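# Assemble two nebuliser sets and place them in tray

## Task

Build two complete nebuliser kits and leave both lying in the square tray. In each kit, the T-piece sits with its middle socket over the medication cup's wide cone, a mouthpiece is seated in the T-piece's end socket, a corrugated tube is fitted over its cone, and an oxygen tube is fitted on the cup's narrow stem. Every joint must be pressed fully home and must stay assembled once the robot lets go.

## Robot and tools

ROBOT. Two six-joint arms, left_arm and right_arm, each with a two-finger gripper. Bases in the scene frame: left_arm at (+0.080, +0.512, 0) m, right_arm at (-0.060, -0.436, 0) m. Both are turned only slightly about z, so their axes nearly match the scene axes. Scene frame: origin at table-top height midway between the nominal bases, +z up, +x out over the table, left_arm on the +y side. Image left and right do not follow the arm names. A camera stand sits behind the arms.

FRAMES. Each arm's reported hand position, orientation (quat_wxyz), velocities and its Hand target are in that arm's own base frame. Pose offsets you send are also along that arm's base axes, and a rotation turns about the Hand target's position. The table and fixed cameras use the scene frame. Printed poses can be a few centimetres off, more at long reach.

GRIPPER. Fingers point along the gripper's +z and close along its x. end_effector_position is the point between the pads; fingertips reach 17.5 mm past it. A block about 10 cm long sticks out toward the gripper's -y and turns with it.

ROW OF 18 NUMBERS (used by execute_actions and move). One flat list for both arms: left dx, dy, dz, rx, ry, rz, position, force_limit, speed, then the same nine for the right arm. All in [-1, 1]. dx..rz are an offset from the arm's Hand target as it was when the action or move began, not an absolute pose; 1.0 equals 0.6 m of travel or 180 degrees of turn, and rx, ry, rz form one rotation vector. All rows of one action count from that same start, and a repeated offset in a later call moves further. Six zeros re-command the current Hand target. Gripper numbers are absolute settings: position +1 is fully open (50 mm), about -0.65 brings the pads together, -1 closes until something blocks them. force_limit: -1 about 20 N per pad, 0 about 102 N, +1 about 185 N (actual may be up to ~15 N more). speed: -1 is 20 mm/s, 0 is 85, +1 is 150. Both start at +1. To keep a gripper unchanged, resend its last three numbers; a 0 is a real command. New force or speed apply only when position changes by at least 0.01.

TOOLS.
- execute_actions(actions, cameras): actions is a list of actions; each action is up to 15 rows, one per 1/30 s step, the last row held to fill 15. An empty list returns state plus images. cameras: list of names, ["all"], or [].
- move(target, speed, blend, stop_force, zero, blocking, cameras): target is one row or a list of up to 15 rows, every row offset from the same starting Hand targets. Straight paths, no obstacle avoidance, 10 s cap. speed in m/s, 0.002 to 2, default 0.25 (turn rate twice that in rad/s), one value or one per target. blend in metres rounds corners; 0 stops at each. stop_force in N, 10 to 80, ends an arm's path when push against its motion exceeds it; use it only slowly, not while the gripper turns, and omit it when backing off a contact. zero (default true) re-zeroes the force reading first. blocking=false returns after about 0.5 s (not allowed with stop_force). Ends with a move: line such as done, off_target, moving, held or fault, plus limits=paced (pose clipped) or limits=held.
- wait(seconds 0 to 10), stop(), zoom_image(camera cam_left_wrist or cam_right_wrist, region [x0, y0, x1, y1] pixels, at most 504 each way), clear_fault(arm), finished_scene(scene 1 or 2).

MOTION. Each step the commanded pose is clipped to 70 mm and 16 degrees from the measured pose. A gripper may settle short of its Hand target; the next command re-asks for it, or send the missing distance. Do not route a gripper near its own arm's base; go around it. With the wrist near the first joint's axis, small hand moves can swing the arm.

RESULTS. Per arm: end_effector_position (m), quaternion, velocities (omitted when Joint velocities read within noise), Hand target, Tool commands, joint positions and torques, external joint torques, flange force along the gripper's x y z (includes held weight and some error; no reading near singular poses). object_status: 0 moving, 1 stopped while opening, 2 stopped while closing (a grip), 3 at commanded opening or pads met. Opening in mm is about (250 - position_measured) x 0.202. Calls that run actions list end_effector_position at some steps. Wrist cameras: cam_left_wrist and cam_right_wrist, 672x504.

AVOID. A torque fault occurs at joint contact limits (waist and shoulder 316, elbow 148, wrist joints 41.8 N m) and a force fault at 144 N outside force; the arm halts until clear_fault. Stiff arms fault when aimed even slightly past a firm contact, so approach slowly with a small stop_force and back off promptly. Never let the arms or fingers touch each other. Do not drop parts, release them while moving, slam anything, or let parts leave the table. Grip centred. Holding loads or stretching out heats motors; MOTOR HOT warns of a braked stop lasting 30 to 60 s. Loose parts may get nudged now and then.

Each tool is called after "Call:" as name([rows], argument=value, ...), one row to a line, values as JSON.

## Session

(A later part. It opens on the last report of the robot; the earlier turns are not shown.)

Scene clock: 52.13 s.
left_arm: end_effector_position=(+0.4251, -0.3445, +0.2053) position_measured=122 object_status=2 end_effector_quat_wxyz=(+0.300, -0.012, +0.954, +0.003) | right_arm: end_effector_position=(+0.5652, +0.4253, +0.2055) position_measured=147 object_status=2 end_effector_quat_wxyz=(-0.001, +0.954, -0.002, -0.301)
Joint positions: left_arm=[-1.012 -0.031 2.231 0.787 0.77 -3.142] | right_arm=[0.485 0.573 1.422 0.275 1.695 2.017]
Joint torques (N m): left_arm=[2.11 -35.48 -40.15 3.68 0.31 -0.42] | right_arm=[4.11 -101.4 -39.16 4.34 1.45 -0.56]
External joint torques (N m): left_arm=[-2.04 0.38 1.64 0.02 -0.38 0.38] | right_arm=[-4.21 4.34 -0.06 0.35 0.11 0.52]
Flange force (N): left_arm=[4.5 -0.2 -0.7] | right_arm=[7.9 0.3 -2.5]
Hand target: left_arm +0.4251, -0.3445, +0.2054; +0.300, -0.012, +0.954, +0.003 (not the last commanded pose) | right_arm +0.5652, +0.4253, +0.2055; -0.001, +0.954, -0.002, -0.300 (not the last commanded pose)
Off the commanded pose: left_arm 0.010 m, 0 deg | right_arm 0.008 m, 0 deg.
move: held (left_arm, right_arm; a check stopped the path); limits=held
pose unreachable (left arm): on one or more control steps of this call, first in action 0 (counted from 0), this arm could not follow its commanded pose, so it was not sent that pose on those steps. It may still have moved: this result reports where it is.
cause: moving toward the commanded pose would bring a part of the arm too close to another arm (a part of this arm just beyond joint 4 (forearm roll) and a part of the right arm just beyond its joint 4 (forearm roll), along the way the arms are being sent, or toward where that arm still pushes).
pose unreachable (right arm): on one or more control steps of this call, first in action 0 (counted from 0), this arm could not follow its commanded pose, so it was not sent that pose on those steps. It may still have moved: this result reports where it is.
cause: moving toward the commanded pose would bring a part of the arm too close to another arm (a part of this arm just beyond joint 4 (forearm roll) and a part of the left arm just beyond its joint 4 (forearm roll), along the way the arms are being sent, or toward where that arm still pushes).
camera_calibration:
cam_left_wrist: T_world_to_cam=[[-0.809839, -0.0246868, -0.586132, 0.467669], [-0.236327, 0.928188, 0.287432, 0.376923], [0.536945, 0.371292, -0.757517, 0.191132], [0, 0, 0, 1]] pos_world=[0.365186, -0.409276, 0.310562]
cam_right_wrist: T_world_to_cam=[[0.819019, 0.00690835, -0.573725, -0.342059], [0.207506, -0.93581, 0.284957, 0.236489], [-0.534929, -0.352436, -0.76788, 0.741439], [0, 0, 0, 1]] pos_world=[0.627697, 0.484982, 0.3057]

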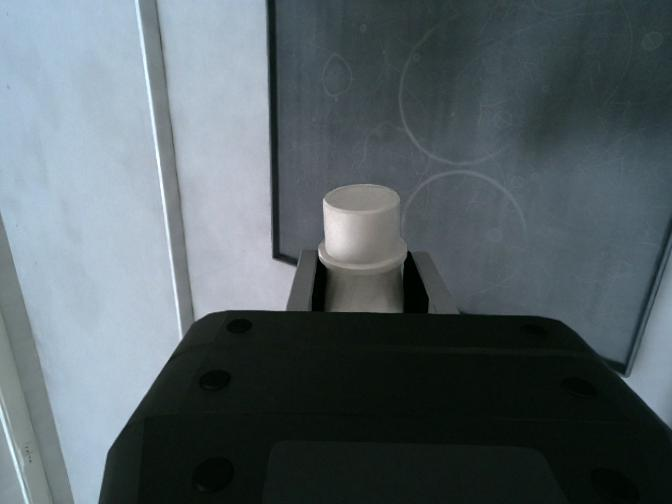

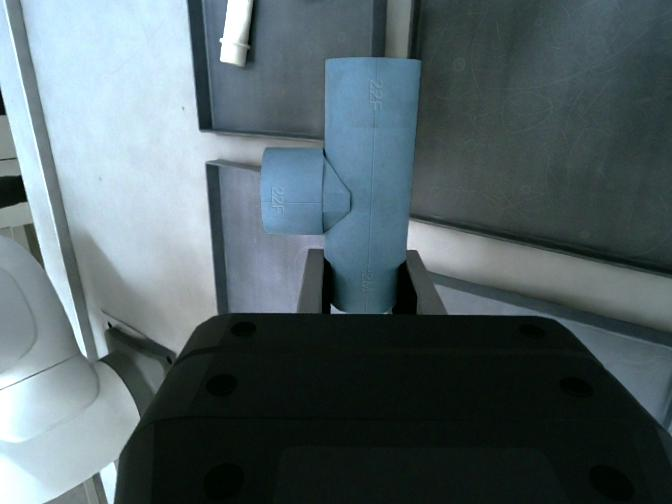

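Call:
move(target=[-0.0027, 0.105, 0.0667, -0.2194, 0.1804, -0.0674, -1, -0.5, -0.6, -0.0003, -0.07, 0.0667, 0.2142, -0.1869, -0.0676, -1, -0.4, -0.6], speed=0.4, cameras=["all"])

Scene clock: 56.40 s.
left_arm: end_effector_position=(+0.4235, -0.2815, +0.2454) position_measured=122 object_status=2 end_effector_quat_wxyz=(+0.005, -0.013, +0.940, -0.342) | right_arm: end_effector_position=(+0.5650, +0.3833, +0.2455) position_measured=147 object_status=2 end_effector_quat_wxyz=(-0.342, +0.940, -0.002, +0.000)
Joint positions: left_arm=[-0.304 -0.068 2.211 -0.852 0.939 -1.398] | right_arm=[0.278 0.195 1.926 0.833 0.985 1.384]
Joint torques (N m): left_arm=[2.4 -28.74 -37.32 0.81 0.79 -0.4] | right_arm=[3.04 -63.85 -39.06 3.92 0.35 -0.67]
External joint torques (N m): left_arm=[-2.34 -0.32 1.22 0.01 -0.45 0.4] | right_arm=[-3.09 3.23 -0.97 0.29 0.01 0.67]
Flange force (N): left_arm=[4.0 -1.9 4.9] | right_arm=[7.5 2.2 -0.4]
Hand target: left_arm +0.4235, -0.2815, +0.2454; +0.005, -0.013, +0.940, -0.342 | right_arm +0.5650, +0.3833, +0.2455; -0.342, +0.940, -0.002, +0.000
Off the commanded pose: left_arm 0.000 m, 0 deg | right_arm 0.000 m, 0 deg.
move: done
camera_calibration:
cam_left_wrist: T_world_to_cam=[[-0.999153, -0.0398065, -0.0104535, 0.426078], [-0.0342507, 0.945068, -0.325076, 0.376054], [0.0228194, -0.324442, -0.94563, 0.266964], [0, 0, 0, 1]] pos_world=[0.432505, -0.251821, 0.37915]
cam_right_wrist: T_world_to_cam=[[0.999974, 0.00474741, 0.0055131, -0.562271], [0.00629519, -0.944472, -0.328533, 0.453467], [0.00364728, 0.328559, -0.944476, 0.23525], [0, 0, 0, 1]] pos_world=[0.558544, 0.353663, 0.374267]

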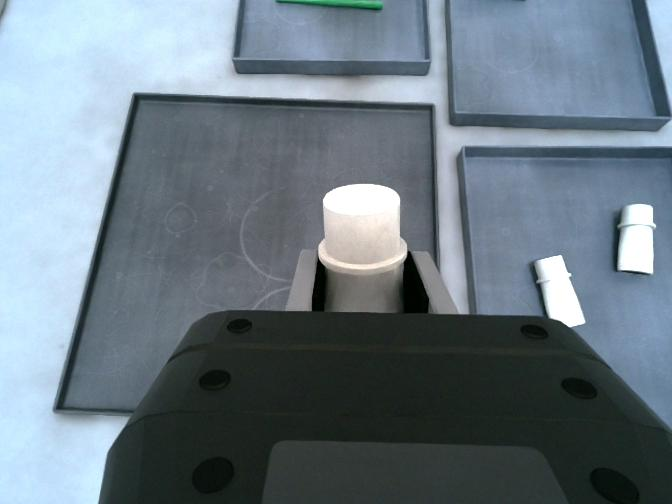

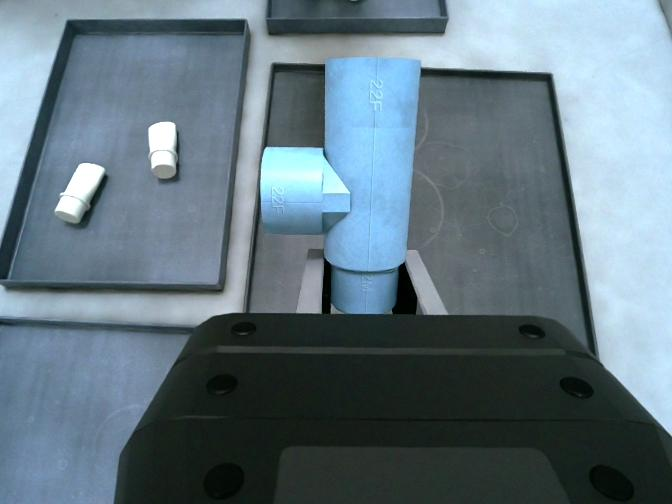

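Call:
move(target=[0.003, -0.125, 0, 0, 0, 0, -1, -0.5, -0.6, 0.0005, 0.125, 0, 0, 0, 0, -1, -0.4, -0.6], speed=0.15, cameras=["all"])

Scene clock: 57.40 s.
left_arm: end_effector_position=(+0.4253, -0.3565, +0.2454) position_measured=122 object_status=2 end_effector_quat_wxyz=(+0.005, -0.013, +0.940, -0.342) | right_arm: end_effector_position=(+0.5653, +0.4583, +0.2456) position_measured=147 object_status=2 end_effector_quat_wxyz=(-0.342, +0.940, -0.002, +0.000)
Joint positions: left_arm=[-0.461 -0.027 2.174 -0.869 0.837 -1.506] | right_arm=[0.393 0.238 1.872 0.84 0.92 1.476]
Joint torques (N m): left_arm=[2.23 -33.38 -37.78 0.85 0.54 -0.4] | right_arm=[3.32 -68.83 -39.49 3.87 0.15 -0.6]
External joint torques (N m): left_arm=[-2.07 0.24 1.68 0.03 -0.42 0.4] | right_arm=[-3.34 3.6 -0.79 0.25 0.03 0.61]
Flange force (N): left_arm=[4.2 -0.1 4.7] | right_arm=[8.0 2.0 0.4]
Hand target: left_arm +0.4253, -0.3565, +0.2454; +0.005, -0.013, +0.940, -0.342 | right_arm +0.5653, +0.4583, +0.2455; -0.342, +0.940, -0.002, +0.000
Off the commanded pose: left_arm 0.000 m, 0 deg | right_arm 0.000 m, 0 deg.
move: done
camera_calibration:
cam_left_wrist: T_world_to_cam=[[-0.999152, -0.0398667, -0.0103257, 0.424827], [-0.0343491, 0.945065, -0.325074, 0.446942], [0.022718, -0.324443, -0.945632, 0.242667], [0, 0, 0, 1]] pos_world=[0.434306, -0.326721, 0.379149]
cam_right_wrist: T_world_to_cam=[[0.999975, 0.00455666, 0.00544918, -0.562823], [0.00609518, -0.944369, -0.328832, 0.524513], [0.00364766, 0.328857, -0.944373, 0.210534], [0, 0, 0, 1]] pos_world=[0.558844, 0.428662, 0.374366]

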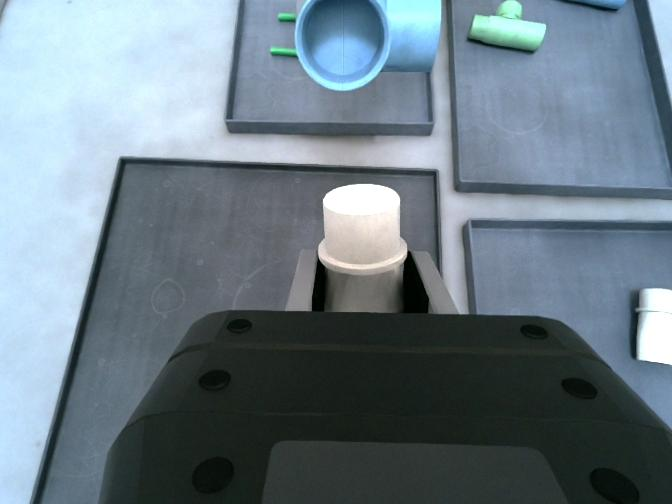

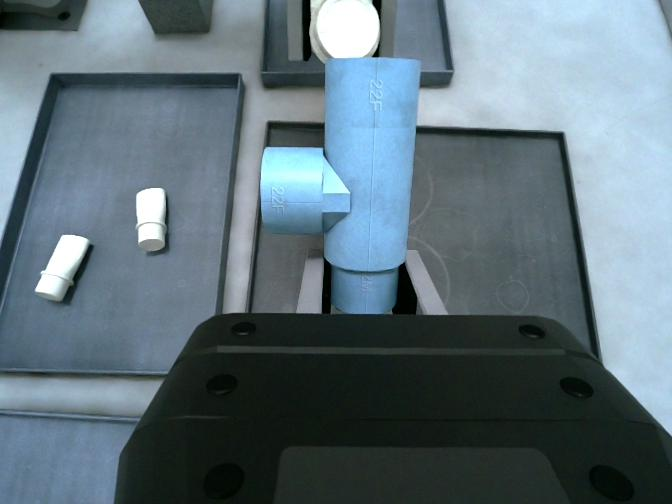

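Call:
move([
  [-0.0045, 0.175, 0, 0.2222, 0.0058, 0, -1, -0.5, -0.6, 0, 0.009, -0.3092, -0.2222, 0.0009, 0, -1, -0.4, -0.6],
  [-0.0045, 0.175, 0, 0.2222, 0.0058, 0, -1, -0.5, -0.6, 0, 0.009, -0.3705, -0.2222, 0.0009, 0, -1, -0.4, -0.6],
  [-0.0045, 0.175, 0, 0.2222, 0.0058, 0, -1, -0.5, -0.6, 0, 0.009, -0.3705, -0.2222, 0.0009, 0, 1, -0.4, -0.6],
], speed=[0.4, 0.1, 0.1], cameras=["all"])

Scene clock: 62.73 s.
left_arm: end_effector_position=(+0.4230, -0.2679, +0.2454) position_measured=122 object_status=2 end_effector_quat_wxyz=(+0.001, -0.013, +0.998, -0.054) | right_arm: end_effector_position=(+0.5662, +0.4616, +0.1304) position_measured=147 object_status=2 end_effector_quat_wxyz=(-0.135, +0.991, +0.000, +0.002)
Joint positions: left_arm=[-0.582 -0.038 2.048 -0.101 1.071 -2.134] | right_arm=[0.546 0.37 1.811 0.309 0.838 1.923]
Joint torques (N m): left_arm=[2.24 -35.89 -41.67 3.54 0.17 -0.42] | right_arm=[2.98 -79.6 -36.69 3.82 -0.37 -0.62]
External joint torques (N m): left_arm=[-2.28 -0.04 1.58 0.13 -0.4 0.42] | right_arm=[-2.78 3.71 -0.65 0.23 0.04 0.62]
Flange force (N): left_arm=[4.4 -1.6 3.0] | right_arm=[7.0 -0.2 2.8]
Hand target: left_arm +0.4230, -0.2679, +0.2454; +0.001, -0.013, +0.998, -0.054 (not the last commanded pose) | right_arm +0.5662, +0.4615, +0.1303; -0.135, +0.991, +0.000, +0.002 (not the last commanded pose)
Tool commands: left_gripper/position=-1.0 left_gripper/force_limit=-0.5 left_gripper/speed=-0.6 right_gripper/position=-1.0 right_gripper/force_limit=-0.4 right_gripper/speed=-0.6
Off the commanded pose: left_arm 0.016 m, 6 deg | right_arm 0.107 m, 16 deg.
move: held (right_arm; a check stopped the path), off_target (left_arm; braked when a check withheld steps of right_arm); path passed 0 of 3 targets; target 3's new numbers were not sent; limits=held
pose unreachable (right arm): on one or more control steps of this call, first in action 0 (counted from 0), this arm could not follow its commanded pose, so it was not sent that pose on those steps. It may still have moved: this result reports where it is.
cause: moving toward the commanded pose would bring a part of the arm too close to another arm (a part of this arm just beyond joint 4 (forearm roll) and the left arm's gripper, 24 mm apart when this arm was first held).
camera_calibration:
cam_left_wrist: T_world_to_cam=[[-0.999361, -0.0318333, -0.0162784, 0.429753], [-0.0349351, 0.966279, 0.255116, 0.22672], [0.00760829, 0.255522, -0.966773, 0.438382], [0, 0, 0, 1]] pos_world=[0.434063, -0.317411, 0.372972]
cam_right_wrist: T_world_to_cam=[[0.99994, 0.00901057, 0.00624543, -0.565229], [0.00840154, -0.99577, 0.091494, 0.457294], [0.00704342, -0.091436, -0.995786, 0.299531], [0, 0, 0, 1]] pos_world=[0.559243, 0.487841, 0.25996]

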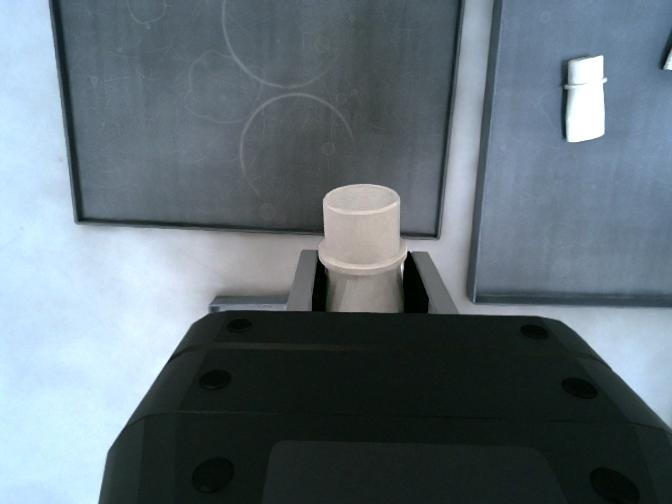

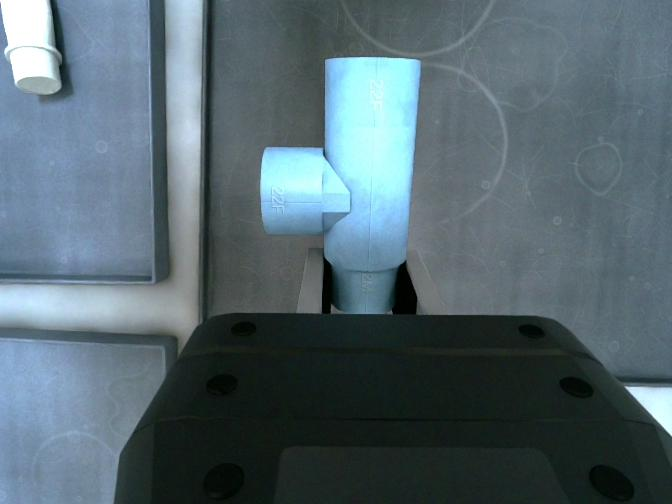

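Call:
move([
  [0.0858, 0.1637, 0, 0.0344, 0, 0, -1, -0.5, -0.6, -0.0013, 0.0035, -0.1173, -0.0861, 0.0003, 0, -1, -0.4, -0.6],
  [0.0858, 0.1637, 0, 0.0344, 0, 0, -1, -0.5, -0.6, -0.0013, 0.0035, -0.1787, -0.0861, 0.0003, 0, -1, -0.4, -0.6],
], speed=[0.3, 0.1], cameras=["all"])

Scene clock: 64.77 s.
left_arm: end_effector_position=(+0.4745, -0.1697, +0.2454) position_measured=122 object_status=2 end_effector_quat_wxyz=(+0.002, -0.013, +1.000, +0.000) | right_arm: end_effector_position=(+0.5654, +0.4636, +0.0230) position_measured=147 object_status=2 end_effector_quat_wxyz=(+0.000, +1.000, +0.000, +0.002)
Joint positions: left_arm=[-0.413 -0.007 2.015 0.001 1.131 -2.011] | right_arm=[0.64 0.531 1.772 -0.002 0.836 2.212]
Joint torques (N m): left_arm=[2.22 -39.02 -41.74 3.85 0.34 -0.38] | right_arm=[3.25 -91.02 -31.91 3.03 -0.1 -0.59]
External joint torques (N m): left_arm=[-2.21 -0.05 1.65 0.08 -0.4 0.38] | right_arm=[-3.35 4.04 -1.01 0.29 0.03 0.59]
Flange force (N): left_arm=[4.1 -2.3 2.8] | right_arm=[7.8 -1.5 3.9]
Hand target: left_arm +0.4745, -0.1697, +0.2454; +0.002, -0.013, +1.000, +0.000 | right_arm +0.5654, +0.4636, +0.0231; +0.000, +1.000, +0.000, +0.002
Off the commanded pose: left_arm 0.000 m, 0 deg | right_arm 0.000 m, 0 deg.
move: done
camera_calibration:
cam_left_wrist: T_world_to_cam=[[-0.999364, -0.0297948, -0.0195824, 0.485504], [-0.0348325, 0.933114, 0.35789, 0.102781], [0.00760939, 0.358344, -0.933559, 0.422178], [0, 0, 0, 1]] pos_world=[0.485563, -0.232726, 0.366851]
cam_right_wrist: T_world_to_cam=[[0.999945, 0.0101476, 0.00250985, -0.564179], [0.00859971, -0.935067, 0.354366, 0.434794], [0.00594283, -0.354325, -0.935104, 0.313853], [0, 0, 0, 1]] pos_world=[0.558544, 0.523493, 0.140824]

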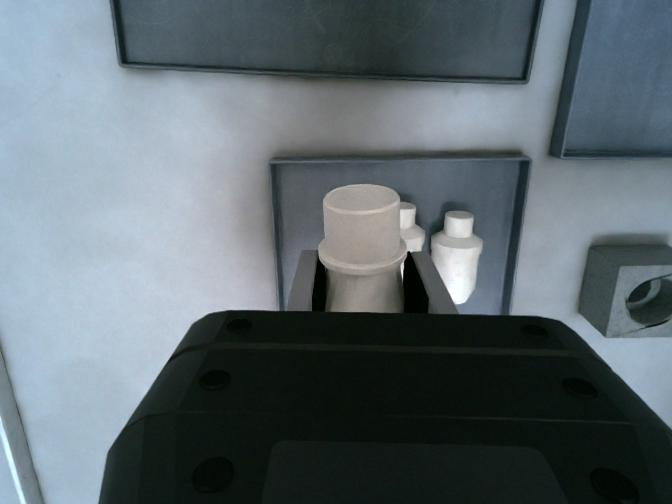

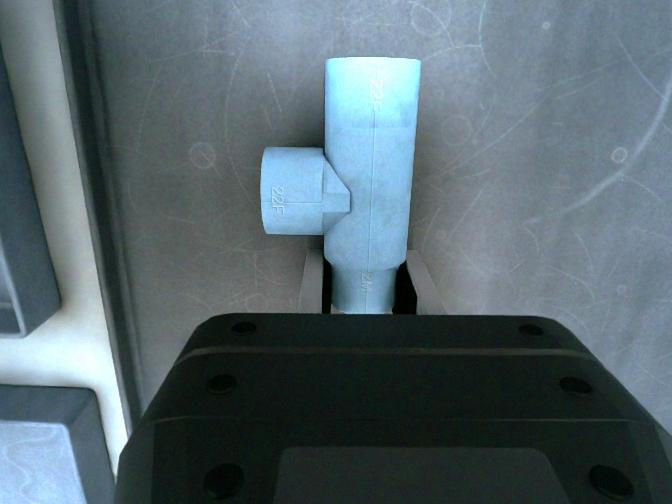

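Call:
move([
  [0.1223, -0.2137, -0.309, 0, 0, 0, -1, -0.5, -0.6, 0, 0, 0, 0, 0, 0, 1, -0.4, -0.6],
  [0.1223, -0.2137, -0.3697, 0, 0, 0, -1, -0.5, -0.6, 0, -0.008, 0.01, 0.2778, -0.0011, 0, 1, -0.4, -0.6],
  [0.1223, -0.2137, -0.3697, 0, 0, 0, 1, -0.5, -0.6, 0, -0.008, 0.01, 0.2778, -0.0011, 0, 1, -0.4, -0.6],
], speed=[0.4, 0.3, 0.1], cameras=["all"])

Scene clock: 69.93 s.
left_arm: end_effector_position=(+0.5479, -0.2979, +0.0236) position_measured=3 object_status=3 end_effector_quat_wxyz=(+0.002, -0.013, +1.000, +0.000) | right_arm: end_effector_position=(+0.5654, +0.4588, +0.0291) position_measured=3 object_status=3 end_effector_quat_wxyz=(-0.423, +0.906, -0.001, +0.003)
Joint positions: left_arm=[-0.554 0.4 1.993 0.002 0.746 -2.153] | right_arm=[0.34 0.527 2.052 1.403 0.819 0.75]
Joint torques (N m): left_arm=[2.01 -70.67 -31.52 2.88 0.37 -0.39] | right_arm=[3.75 -85.91 -27.05 1.5 1.65 -0.57]
External joint torques (N m): left_arm=[-1.9 -1.92 1.24 0.09 -0.43 0.39] | right_arm=[-3.84 4.2 -1.05 0.11 0.1 0.57]
Flange force (N): left_arm=[5.7 0.5 -1.1] | right_arm=[8.4 5.9 0.9]
Hand target: left_arm +0.5479, -0.2979, +0.0236; +0.002, -0.013, +1.000, +0.000 | right_arm +0.5654, +0.4588, +0.0291; -0.423, +0.906, -0.001, +0.003
Off the commanded pose: left_arm 0.000 m, 0 deg | right_arm 0.000 m, 0 deg.
move: done
camera_calibration:
cam_left_wrist: T_world_to_cam=[[-0.999364, -0.0297948, -0.0195824, 0.550694], [-0.0348325, 0.933114, 0.35789, 0.304343], [0.00760939, 0.358344, -0.933559, 0.260496], [0, 0, 0, 1]] pos_world=[0.558963, -0.360926, 0.145051]
cam_right_wrist: T_world_to_cam=[[0.999918, 0.00311727, 0.0124548, -0.561241], [0.00880656, -0.872427, -0.488665, 0.423969], [0.00934264, 0.488735, -0.872382, -0.0727483], [0, 0, 0, 1]] pos_world=[0.558141, 0.407186, 0.150705]

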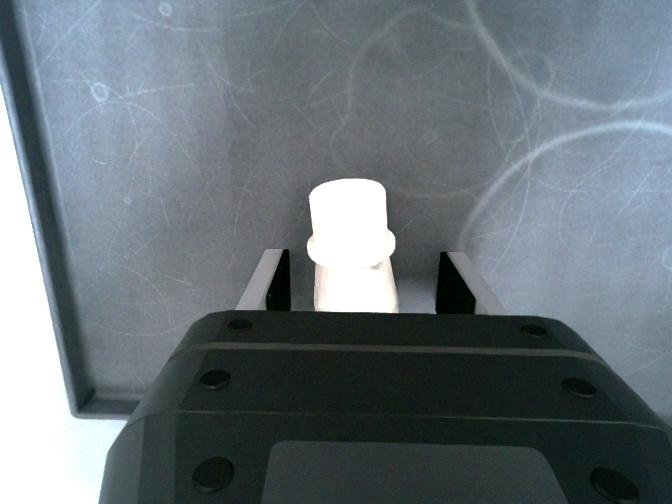

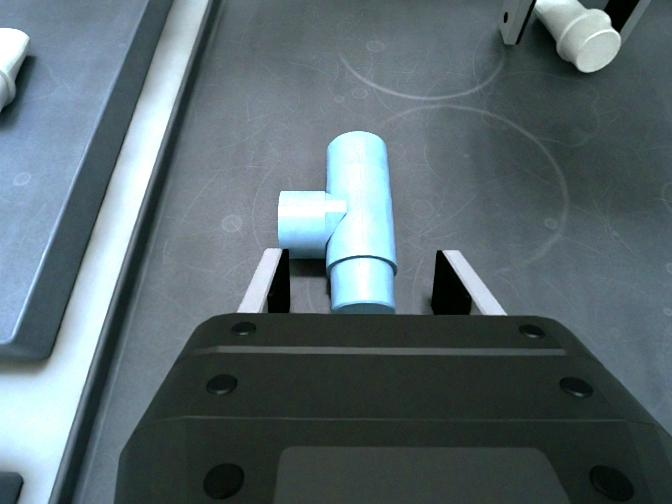

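Call:
zoom_image(camera="cam_right_wrist", region=[260, 120, 460, 320])

Call:
zoom_image(camera="cam_left_wrist", region=[260, 160, 460, 320])

Scaled by 2.520 from the camera's 672x504 image, which has a finer 960x720 frame.

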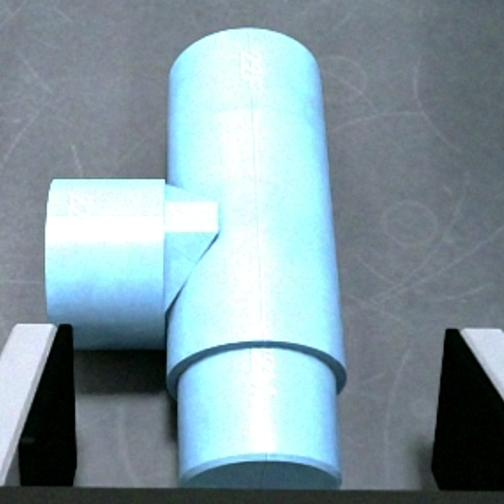

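Scaled by 2.520 from the camera's 672x504 image, which has a finer 960x720 frame.

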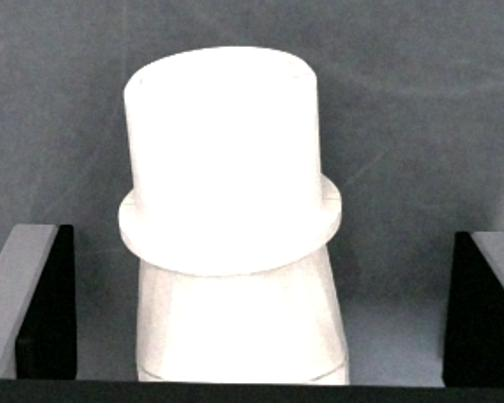

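Call:
move([
  [0.0065, 0.0072, 0.01, -0.1389, -0.0036, 0, 1, -0.5, -0.6, 0, -0.005, -0.01, 0, 0, 0, 1, -0.4, -0.6],
  [0.0065, 0.0072, 0.002, -0.1389, -0.0036, 0, 1, -0.5, -0.6, 0, -0.005, -0.01, 0, 0, 0, 1, -0.4, -0.6],
  [0.0065, 0.0072, 0.002, -0.1389, -0.0036, 0, -1, -0.5, -0.6, 0, -0.005, -0.01, 0, 0, 0, -1, -0.4, -0.6],
  [0.0065, 0.0072, 0.15, -0.1389, -0.0036, 0, -1, -0.5, -0.6, 0, -0.005, 0.15, 0, 0, 0, -1, -0.4, -0.6],
], speed=[0.3, 0.1, 0.1, 0.2], cameras=["all"])

Scene clock: 74.67 s.
left_arm: end_effector_position=(+0.5518, -0.2935, +0.1136) position_measured=121 object_status=2 end_effector_quat_wxyz=(+0.004, -0.013, +0.976, -0.217) | right_arm: end_effector_position=(+0.5654, +0.4558, +0.1191) position_measured=148 object_status=2 end_effector_quat_wxyz=(-0.423, +0.906, -0.001, +0.003)
Joint positions: left_arm=[-0.362 0.258 2.049 -0.607 0.754 -1.528] | right_arm=[0.336 0.395 2.022 1.26 0.86 0.959]
Joint torques (N m): left_arm=[2.38 -58.32 -33.08 1.72 0.47 -0.42] | right_arm=[3.35 -77.73 -32.4 2.22 1.32 -0.58]
External joint torques (N m): left_arm=[-2.29 -0.02 1.5 0.04 -0.44 0.42] | right_arm=[-3.47 3.38 -0.94 0.19 0.03 0.58]
Flange force (N): left_arm=[4.4 -1.1 3.2] | right_arm=[7.6 4.0 0.0]
Hand target: left_arm +0.5518, -0.2936, +0.1136; +0.004, -0.013, +0.976, -0.217 | right_arm +0.5654, +0.4558, +0.1191; -0.423, +0.906, -0.001, +0.003
Off the commanded pose: left_arm 0.000 m, 0 deg | right_arm 0.000 m, 0 deg.
move: done
camera_calibration:
cam_left_wrist: T_world_to_cam=[[-0.999156, -0.0378134, -0.0160692, 0.553559], [-0.0365915, 0.996839, -0.0705241, 0.33652], [0.0186852, -0.0698766, -0.997381, 0.218384], [0, 0, 0, 1]] pos_world=[0.561325, -0.299264, 0.25044]
cam_right_wrist: T_world_to_cam=[[0.999918, 0.00311727, 0.0124548, -0.562353], [0.00880656, -0.872427, -0.488665, 0.465244], [0.00934264, 0.488735, -0.872382, 0.00728123], [0, 0, 0, 1]] pos_world=[0.558141, 0.404086, 0.240705]

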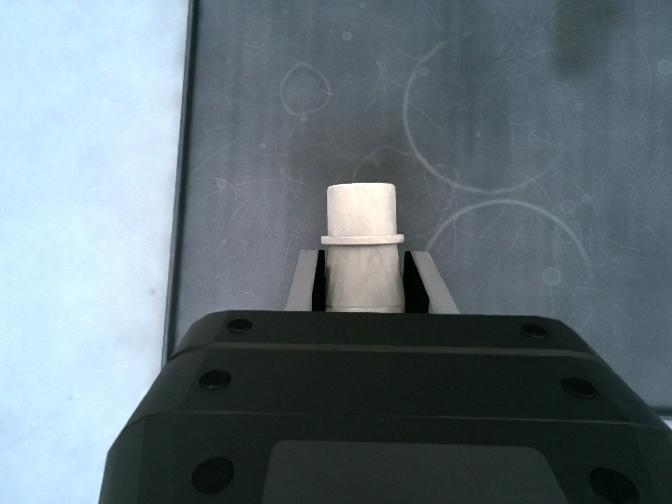

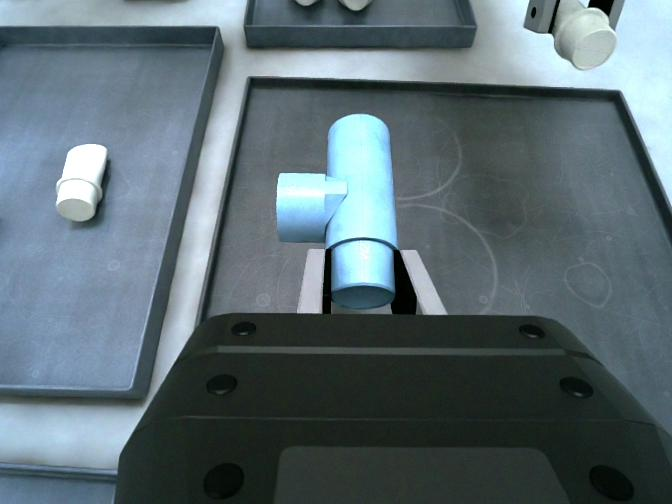

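Call:
move(target=[-0.2043, -0.0857, 0.157, 0, 0, 0, -1, -0.5, -0.6, -0.006, -0.0033, 0.1468, 0, 0, 0, -1, -0.4, -0.6], speed=0.3, cameras=["all"])

Scene clock: 76.00 s.
left_arm: end_effector_position=(+0.4292, -0.3449, +0.2077) position_measured=121 object_status=2 end_effector_quat_wxyz=(+0.004, -0.013, +0.976, -0.217) | right_arm: end_effector_position=(+0.5618, +0.4539, +0.2072) position_measured=148 object_status=2 end_effector_quat_wxyz=(-0.423, +0.906, -0.001, +0.003)
Joint positions: left_arm=[-0.554 0.012 2.128 -0.505 0.815 -1.835] | right_arm=[0.335 0.282 1.975 1.137 0.919 1.152]
Joint torques (N m): left_arm=[2.6 -37.88 -38.39 2.22 0.03 -0.38] | right_arm=[3.23 -70.11 -36.49 2.88 0.92 -0.64]
External joint torques (N m): left_arm=[-2.64 -0.47 1.47 0.06 -0.4 0.38] | right_arm=[-3.29 2.96 -1.07 0.32 0.03 0.64]
Flange force (N): left_arm=[5.6 -1.5 3.2] | right_arm=[7.4 2.5 -0.6]
Hand target: left_arm +0.4292, -0.3450, +0.2078; +0.004, -0.013, +0.976, -0.217 | right_arm +0.5618, +0.4539, +0.2072; -0.423, +0.906, -0.001, +0.003
Off the commanded pose: left_arm 0.000 m, 0 deg | right_arm 0.000 m, 0 deg.
move: done
camera_calibration:
cam_left_wrist: T_world_to_cam=[[-0.999159, -0.0377957, -0.0158778, 0.430674], [-0.036591, 0.996853, -0.0703182, 0.389846], [0.0184855, -0.0696781, -0.997398, 0.311097], [0, 0, 0, 1]] pos_world=[0.438826, -0.350665, 0.344539]
cam_right_wrist: T_world_to_cam=[[0.999918, 0.00311727, 0.0124548, -0.559843], [0.00880656, -0.872427, -0.488665, 0.506621], [0.00934264, 0.488735, -0.872382, 0.0850131], [0, 0, 0, 1]] pos_world=[0.554541, 0.402186, 0.328705]

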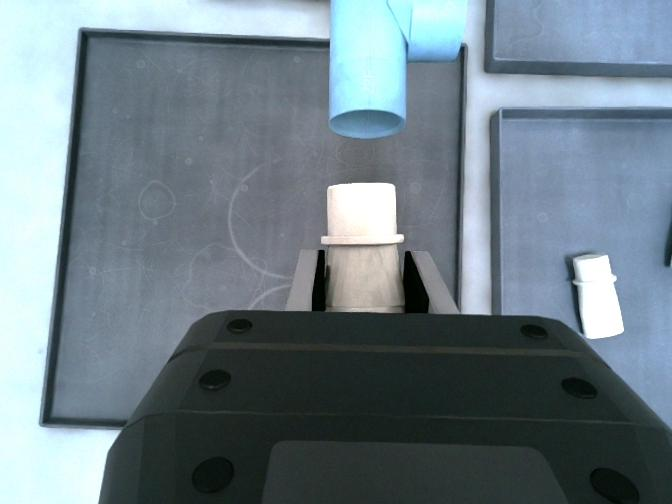

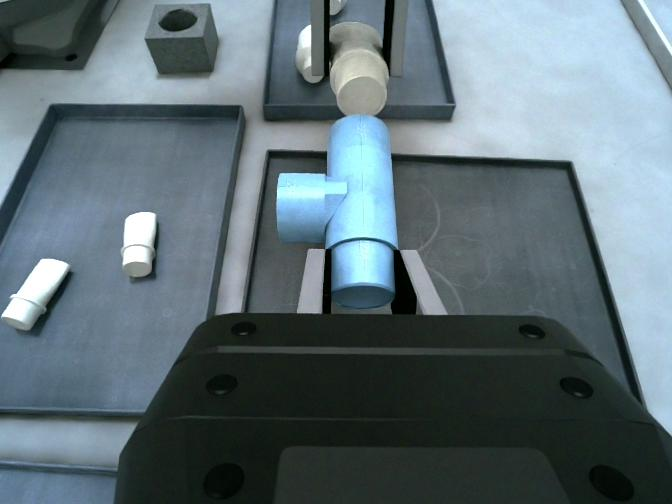

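Call:
zoom_image(camera="cam_left_wrist", region=[290, 70, 440, 260])

Call:
zoom_image(camera="cam_right_wrist", region=[280, 40, 440, 200])

Scaled by 2.653 from the camera's 672x504 image, which has a finer 960x720 frame.

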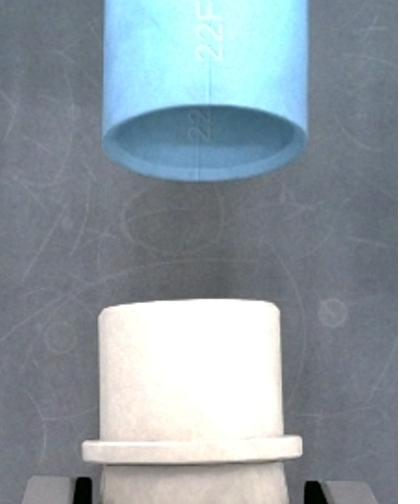

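Scaled by 3.150 from the camera's 672x504 image, which has a finer 960x720 frame.

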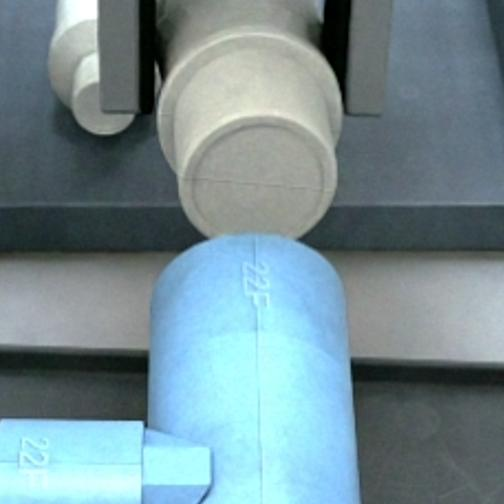

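Call:
move(target=[-0.0015, -0.0133, 0, 0, 0, -0.0106, -1, -0.5, -0.6, 0, 0.0133, 0, 0, 0, 0, -1, -0.4, -0.6], speed=0.1, cameras=["all"])

Call:
zoom_image(camera="cam_left_wrist", region=[290, 70, 440, 260])

Call:
zoom_image(camera="cam_right_wrist", region=[280, 40, 440, 200])

Scene clock: 79.67 s.
left_arm: end_effector_position=(+0.4283, -0.3530, +0.2078) position_measured=121 object_status=2 end_effector_quat_wxyz=(+0.001, +0.003, +0.976, -0.217) | right_arm: end_effector_position=(+0.5618, +0.4618, +0.2072) position_measured=148 object_status=2 end_effector_quat_wxyz=(-0.423, +0.906, -0.001, +0.003)
Joint positions: left_arm=[-0.564 0.023 2.117 -0.508 0.824 -1.813] | right_arm=[0.347 0.286 1.969 1.141 0.911 1.159]
Joint torques (N m): left_arm=[2.32 -38.97 -38.38 2.18 0.05 -0.4] | right_arm=[3.07 -71.36 -36.84 2.97 0.9 -0.66]
External joint torques (N m): left_arm=[-2.28 -0.65 1.54 0.08 -0.39 0.4] | right_arm=[-2.94 3.51 -0.82 0.2 0.06 0.66]
Flange force (N): left_arm=[5.4 -0.8 2.8] | right_arm=[7.6 2.5 0.3]
Hand target: left_arm +0.4283, -0.3530, +0.2078; +0.001, +0.003, +0.976, -0.217 | right_arm +0.5618, +0.4618, +0.2072; -0.423, +0.906, -0.001, +0.003
Off the commanded pose: left_arm 0.000 m, 0 deg | right_arm 0.000 m, 0 deg.
move: done
camera_calibration:
cam_left_wrist: T_world_to_cam=[[-0.999861, -0.00449325, -0.016083, 0.441537], [-0.00334963, 0.99751, -0.0704415, 0.38389], [0.0163594, -0.0703778, -0.997386, 0.31131], [0, 0, 0, 1]] pos_world=[0.437668, -0.359041, 0.34464]
cam_right_wrist: T_world_to_cam=[[0.999918, 0.00311727, 0.0124548, -0.559868], [0.00880656, -0.872427, -0.488665, 0.5136], [0.00934264, 0.488735, -0.872382, 0.0811032], [0, 0, 0, 1]] pos_world=[0.554541, 0.410186, 0.328705]

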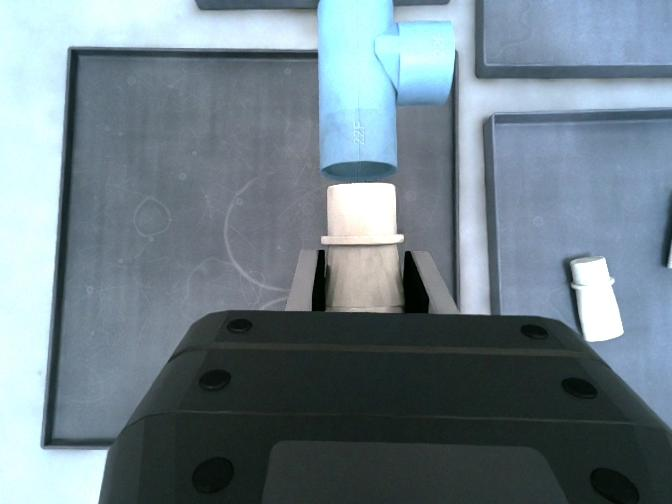

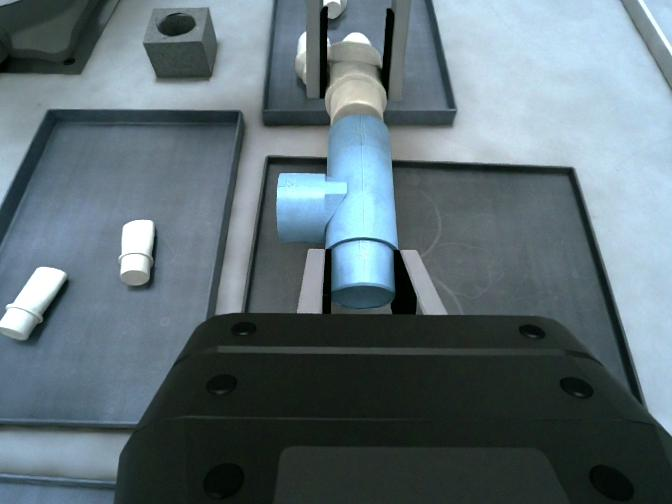

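Scaled by 2.653 from the camera's 672x504 image, which has a finer 960x720 frame.

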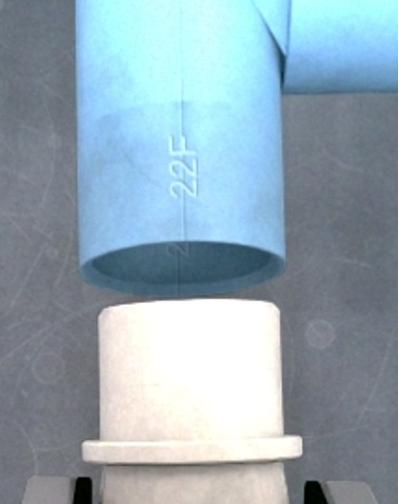

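Scaled by 3.150 from the camera's 672x504 image, which has a finer 960x720 frame.

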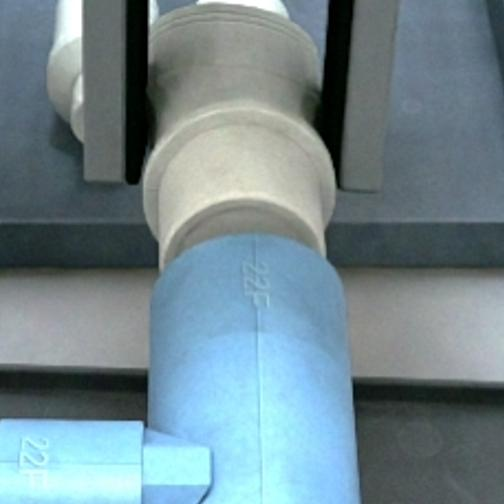

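Call:
move(target=[0.0013, -0.002, 0.0062, 0.0556, 0.0014, 0, -1, -0.5, -0.6, 0, 0, 0, 0, 0, 0, -1, -0.4, -0.6], speed=0.15, cameras=["all"])

Call:
zoom_image(camera="cam_left_wrist", region=[290, 70, 440, 260])

Call:
zoom_image(camera="cam_right_wrist", region=[280, 40, 440, 200])

Scene clock: 82.03 s.
left_arm: end_effector_position=(+0.4291, -0.3542, +0.2115) position_measured=121 object_status=2 end_effector_quat_wxyz=(-0.002, +0.002, +0.991, -0.131) | right_arm: end_effector_position=(+0.5618, +0.4618, +0.2072) position_measured=148 object_status=2 end_effector_quat_wxyz=(-0.423, +0.906, -0.001, +0.003)
Joint positions: left_arm=[-0.643 0.045 2.05 -0.269 0.908 -2.057] | right_arm=[0.347 0.286 1.969 1.141 0.911 1.159]
Joint torques (N m): left_arm=[2.22 -42.54 -39.75 2.97 -0.04 -0.43] | right_arm=[3.51 -71.07 -36.84 2.93 0.91 -0.57]
External joint torques (N m): left_arm=[-2.17 -0.66 1.5 0.1 -0.37 0.43] | right_arm=[-3.44 3.34 -0.76 0.24 0.03 0.57]
Flange force (N): left_arm=[5.1 -0.4 2.2] | right_arm=[7.5 3.2 -0.4]
Hand target: left_arm +0.4291, -0.3542, +0.2115; -0.002, +0.003, +0.991, -0.131 | right_arm +0.5618, +0.4618, +0.2072; -0.423, +0.906, -0.001, +0.003
Off the commanded pose: left_arm 0.000 m, 0 deg | right_arm 0.000 m, 0 deg.
move: done
camera_calibration:
cam_left_wrist: T_world_to_cam=[[-0.999923, -0.00202393, -0.0122368, 0.442498], [-0.00328538, 0.994576, 0.103963, 0.347356], [0.01196, 0.103995, -0.994506, 0.377943], [0, 0, 0, 1]] pos_world=[0.439085, -0.383881, 0.345169]
cam_right_wrist: T_world_to_cam=[[0.999918, 0.00311727, 0.0124548, -0.559868], [0.00880656, -0.872427, -0.488665, 0.5136], [0.00934264, 0.488735, -0.872382, 0.0811032], [0, 0, 0, 1]] pos_world=[0.554541, 0.410186, 0.328705]

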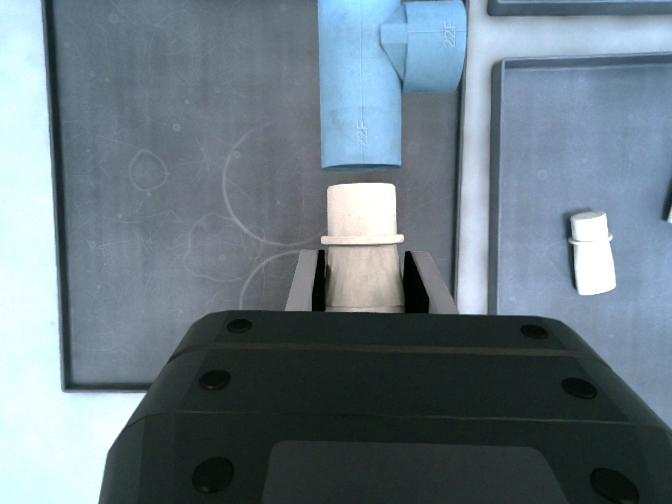

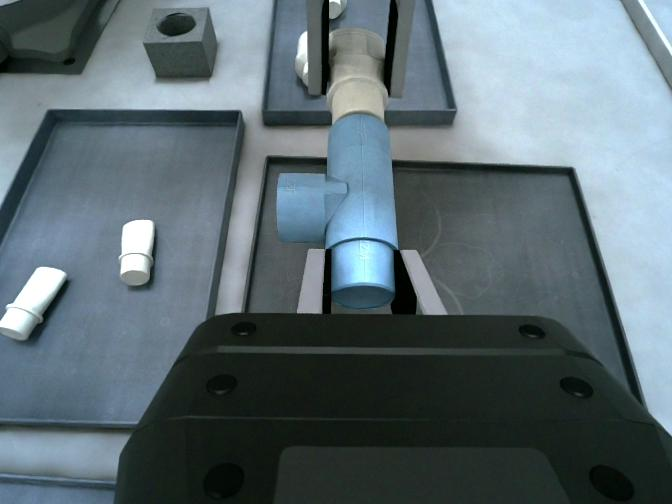

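Scaled by 2.653 from the camera's 672x504 image, which has a finer 960x720 frame.

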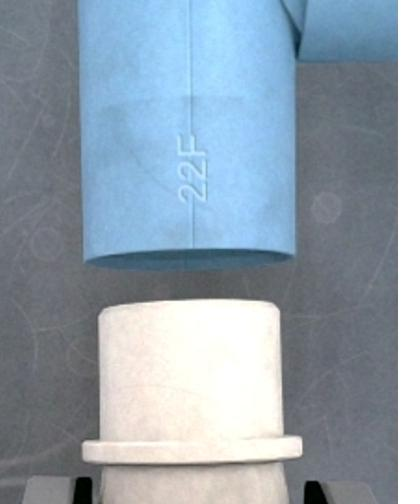

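Scaled by 3.150 from the camera's 672x504 image, which has a finer 960x720 frame.

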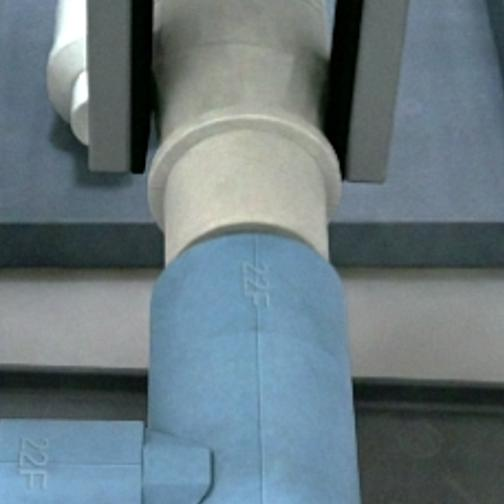

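Call:
zoom_image(camera="cam_left_wrist", region=[310, 150, 420, 260])

Call:
zoom_image(camera="cam_left_wrist", region=[300, 0, 480, 180])

Scaled by 4.582 from the camera's 672x504 image, which has a finer 960x720 frame.

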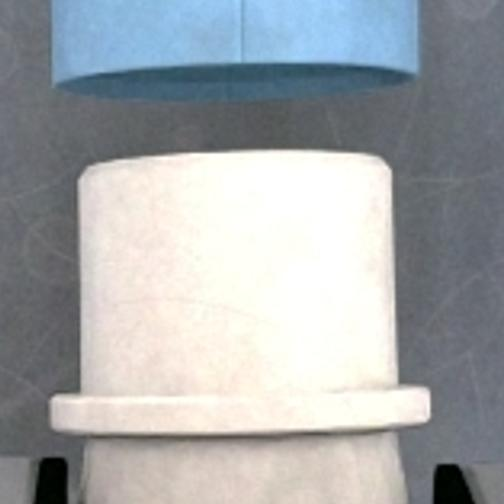

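Scaled by 2.800 from the camera's 672x504 image, which has a finer 960x720 frame.

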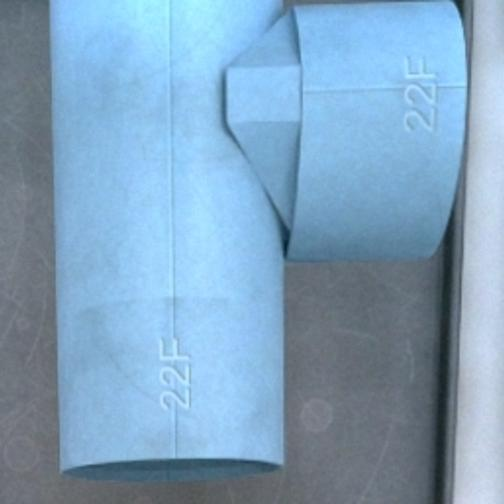

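Call:
move(target=[0.0008, -0.0067, 0.0028, 0, 0, -0.0045, -1, -0.5, -0.6, 0, 0, 0, 0, 0, 0, -1, -0.4, -0.6], speed=0.1, cameras=["all"])

Call:
zoom_image(camera="cam_left_wrist", region=[310, 150, 420, 260])

Call:
zoom_image(camera="cam_right_wrist", region=[300, 50, 420, 170])

Scene clock: 84.33 s.
left_arm: end_effector_position=(+0.4296, -0.3582, +0.2132) position_measured=121 object_status=2 end_effector_quat_wxyz=(-0.003, +0.010, +0.991, -0.131) | right_arm: end_effector_position=(+0.5618, +0.4618, +0.2072) position_measured=148 object_status=2 end_effector_quat_wxyz=(-0.423, +0.906, -0.001, +0.003)
Joint positions: left_arm=[-0.647 0.049 2.043 -0.27 0.914 -2.048] | right_arm=[0.347 0.286 1.969 1.141 0.911 1.159]
Joint torques (N m): left_arm=[2.29 -43.07 -39.89 3.01 0.01 -0.39] | right_arm=[2.98 -71.05 -36.77 2.93 0.87 -0.62]
External joint torques (N m): left_arm=[-2.2 -0.94 1.52 0.07 -0.41 0.39] | right_arm=[-3.01 3.37 -0.92 0.25 0.08 0.62]
Flange force (N): left_arm=[5.6 -0.3 2.0] | right_arm=[7.6 2.5 0.1]
Hand target: left_arm +0.4296, -0.3582, +0.2132; -0.003, +0.010, +0.991, -0.131 | right_arm +0.5618, +0.4618, +0.2072; -0.423, +0.906, -0.001, +0.003
Off the commanded pose: left_arm 0.000 m, 0 deg | right_arm 0.000 m, 0 deg.
move: done
camera_calibration:
cam_left_wrist: T_world_to_cam=[[-0.999852, 0.0121257, -0.0121673, 0.448013], [0.0107962, 0.994525, 0.103937, 0.345194], [0.013361, 0.103791, -0.994509, 0.379379], [0, 0, 0, 1]] pos_world=[0.439151, -0.388113, 0.346869]
cam_right_wrist: T_world_to_cam=[[0.999918, 0.00311727, 0.0124548, -0.559868], [0.00880656, -0.872427, -0.488665, 0.5136], [0.00934264, 0.488735, -0.872382, 0.0811032], [0, 0, 0, 1]] pos_world=[0.554541, 0.410186, 0.328705]

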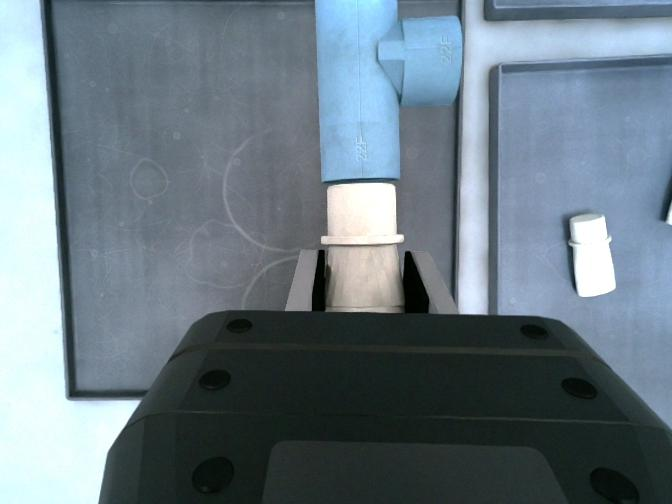

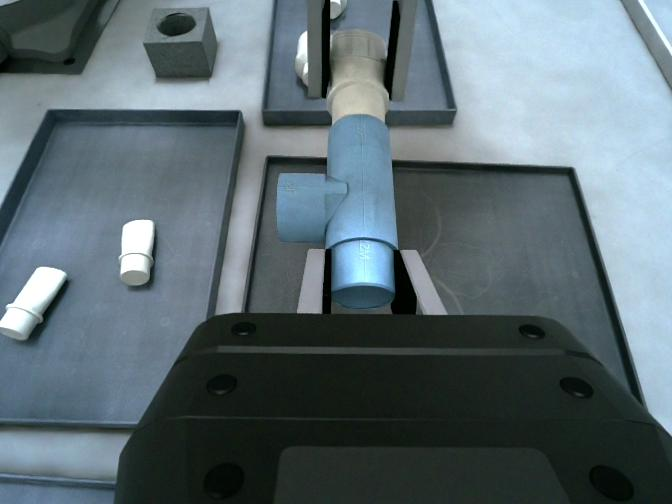

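Scaled by 4.582 from the camera's 672x504 image, which has a finer 960x720 frame.

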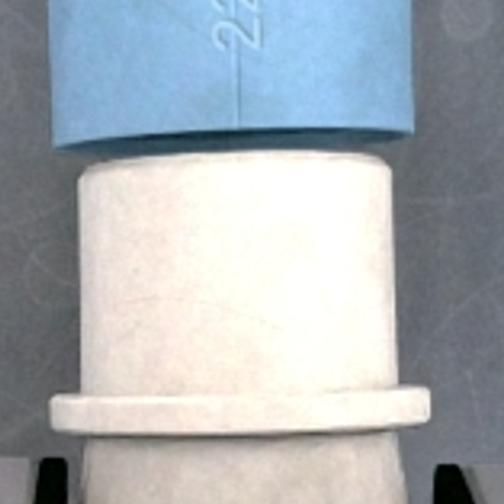

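Scaled by 4.200 from the camera's 672x504 image, which has a finer 960x720 frame.

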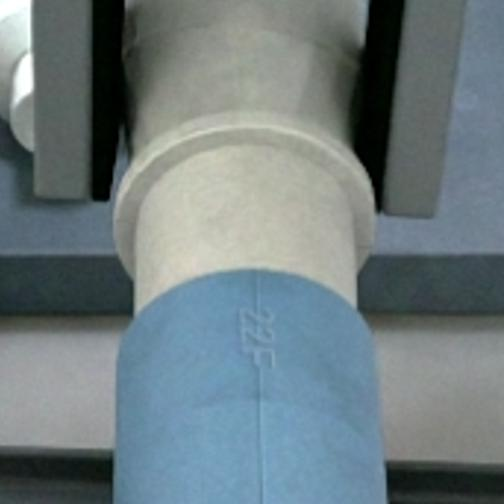

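Call:
zoom_image(camera="cam_right_wrist", region=[320, 66, 400, 136])

Scaled by 6.300 from the camera's 672x504 image, which has a finer 960x720 frame.

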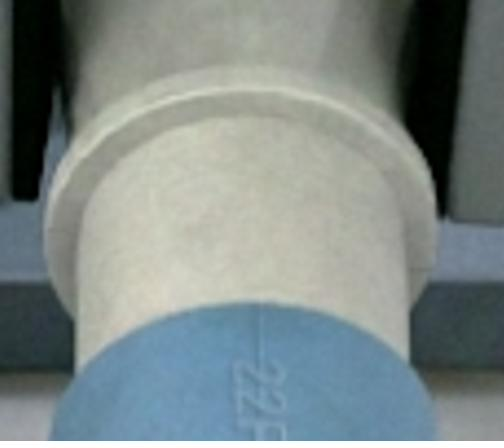

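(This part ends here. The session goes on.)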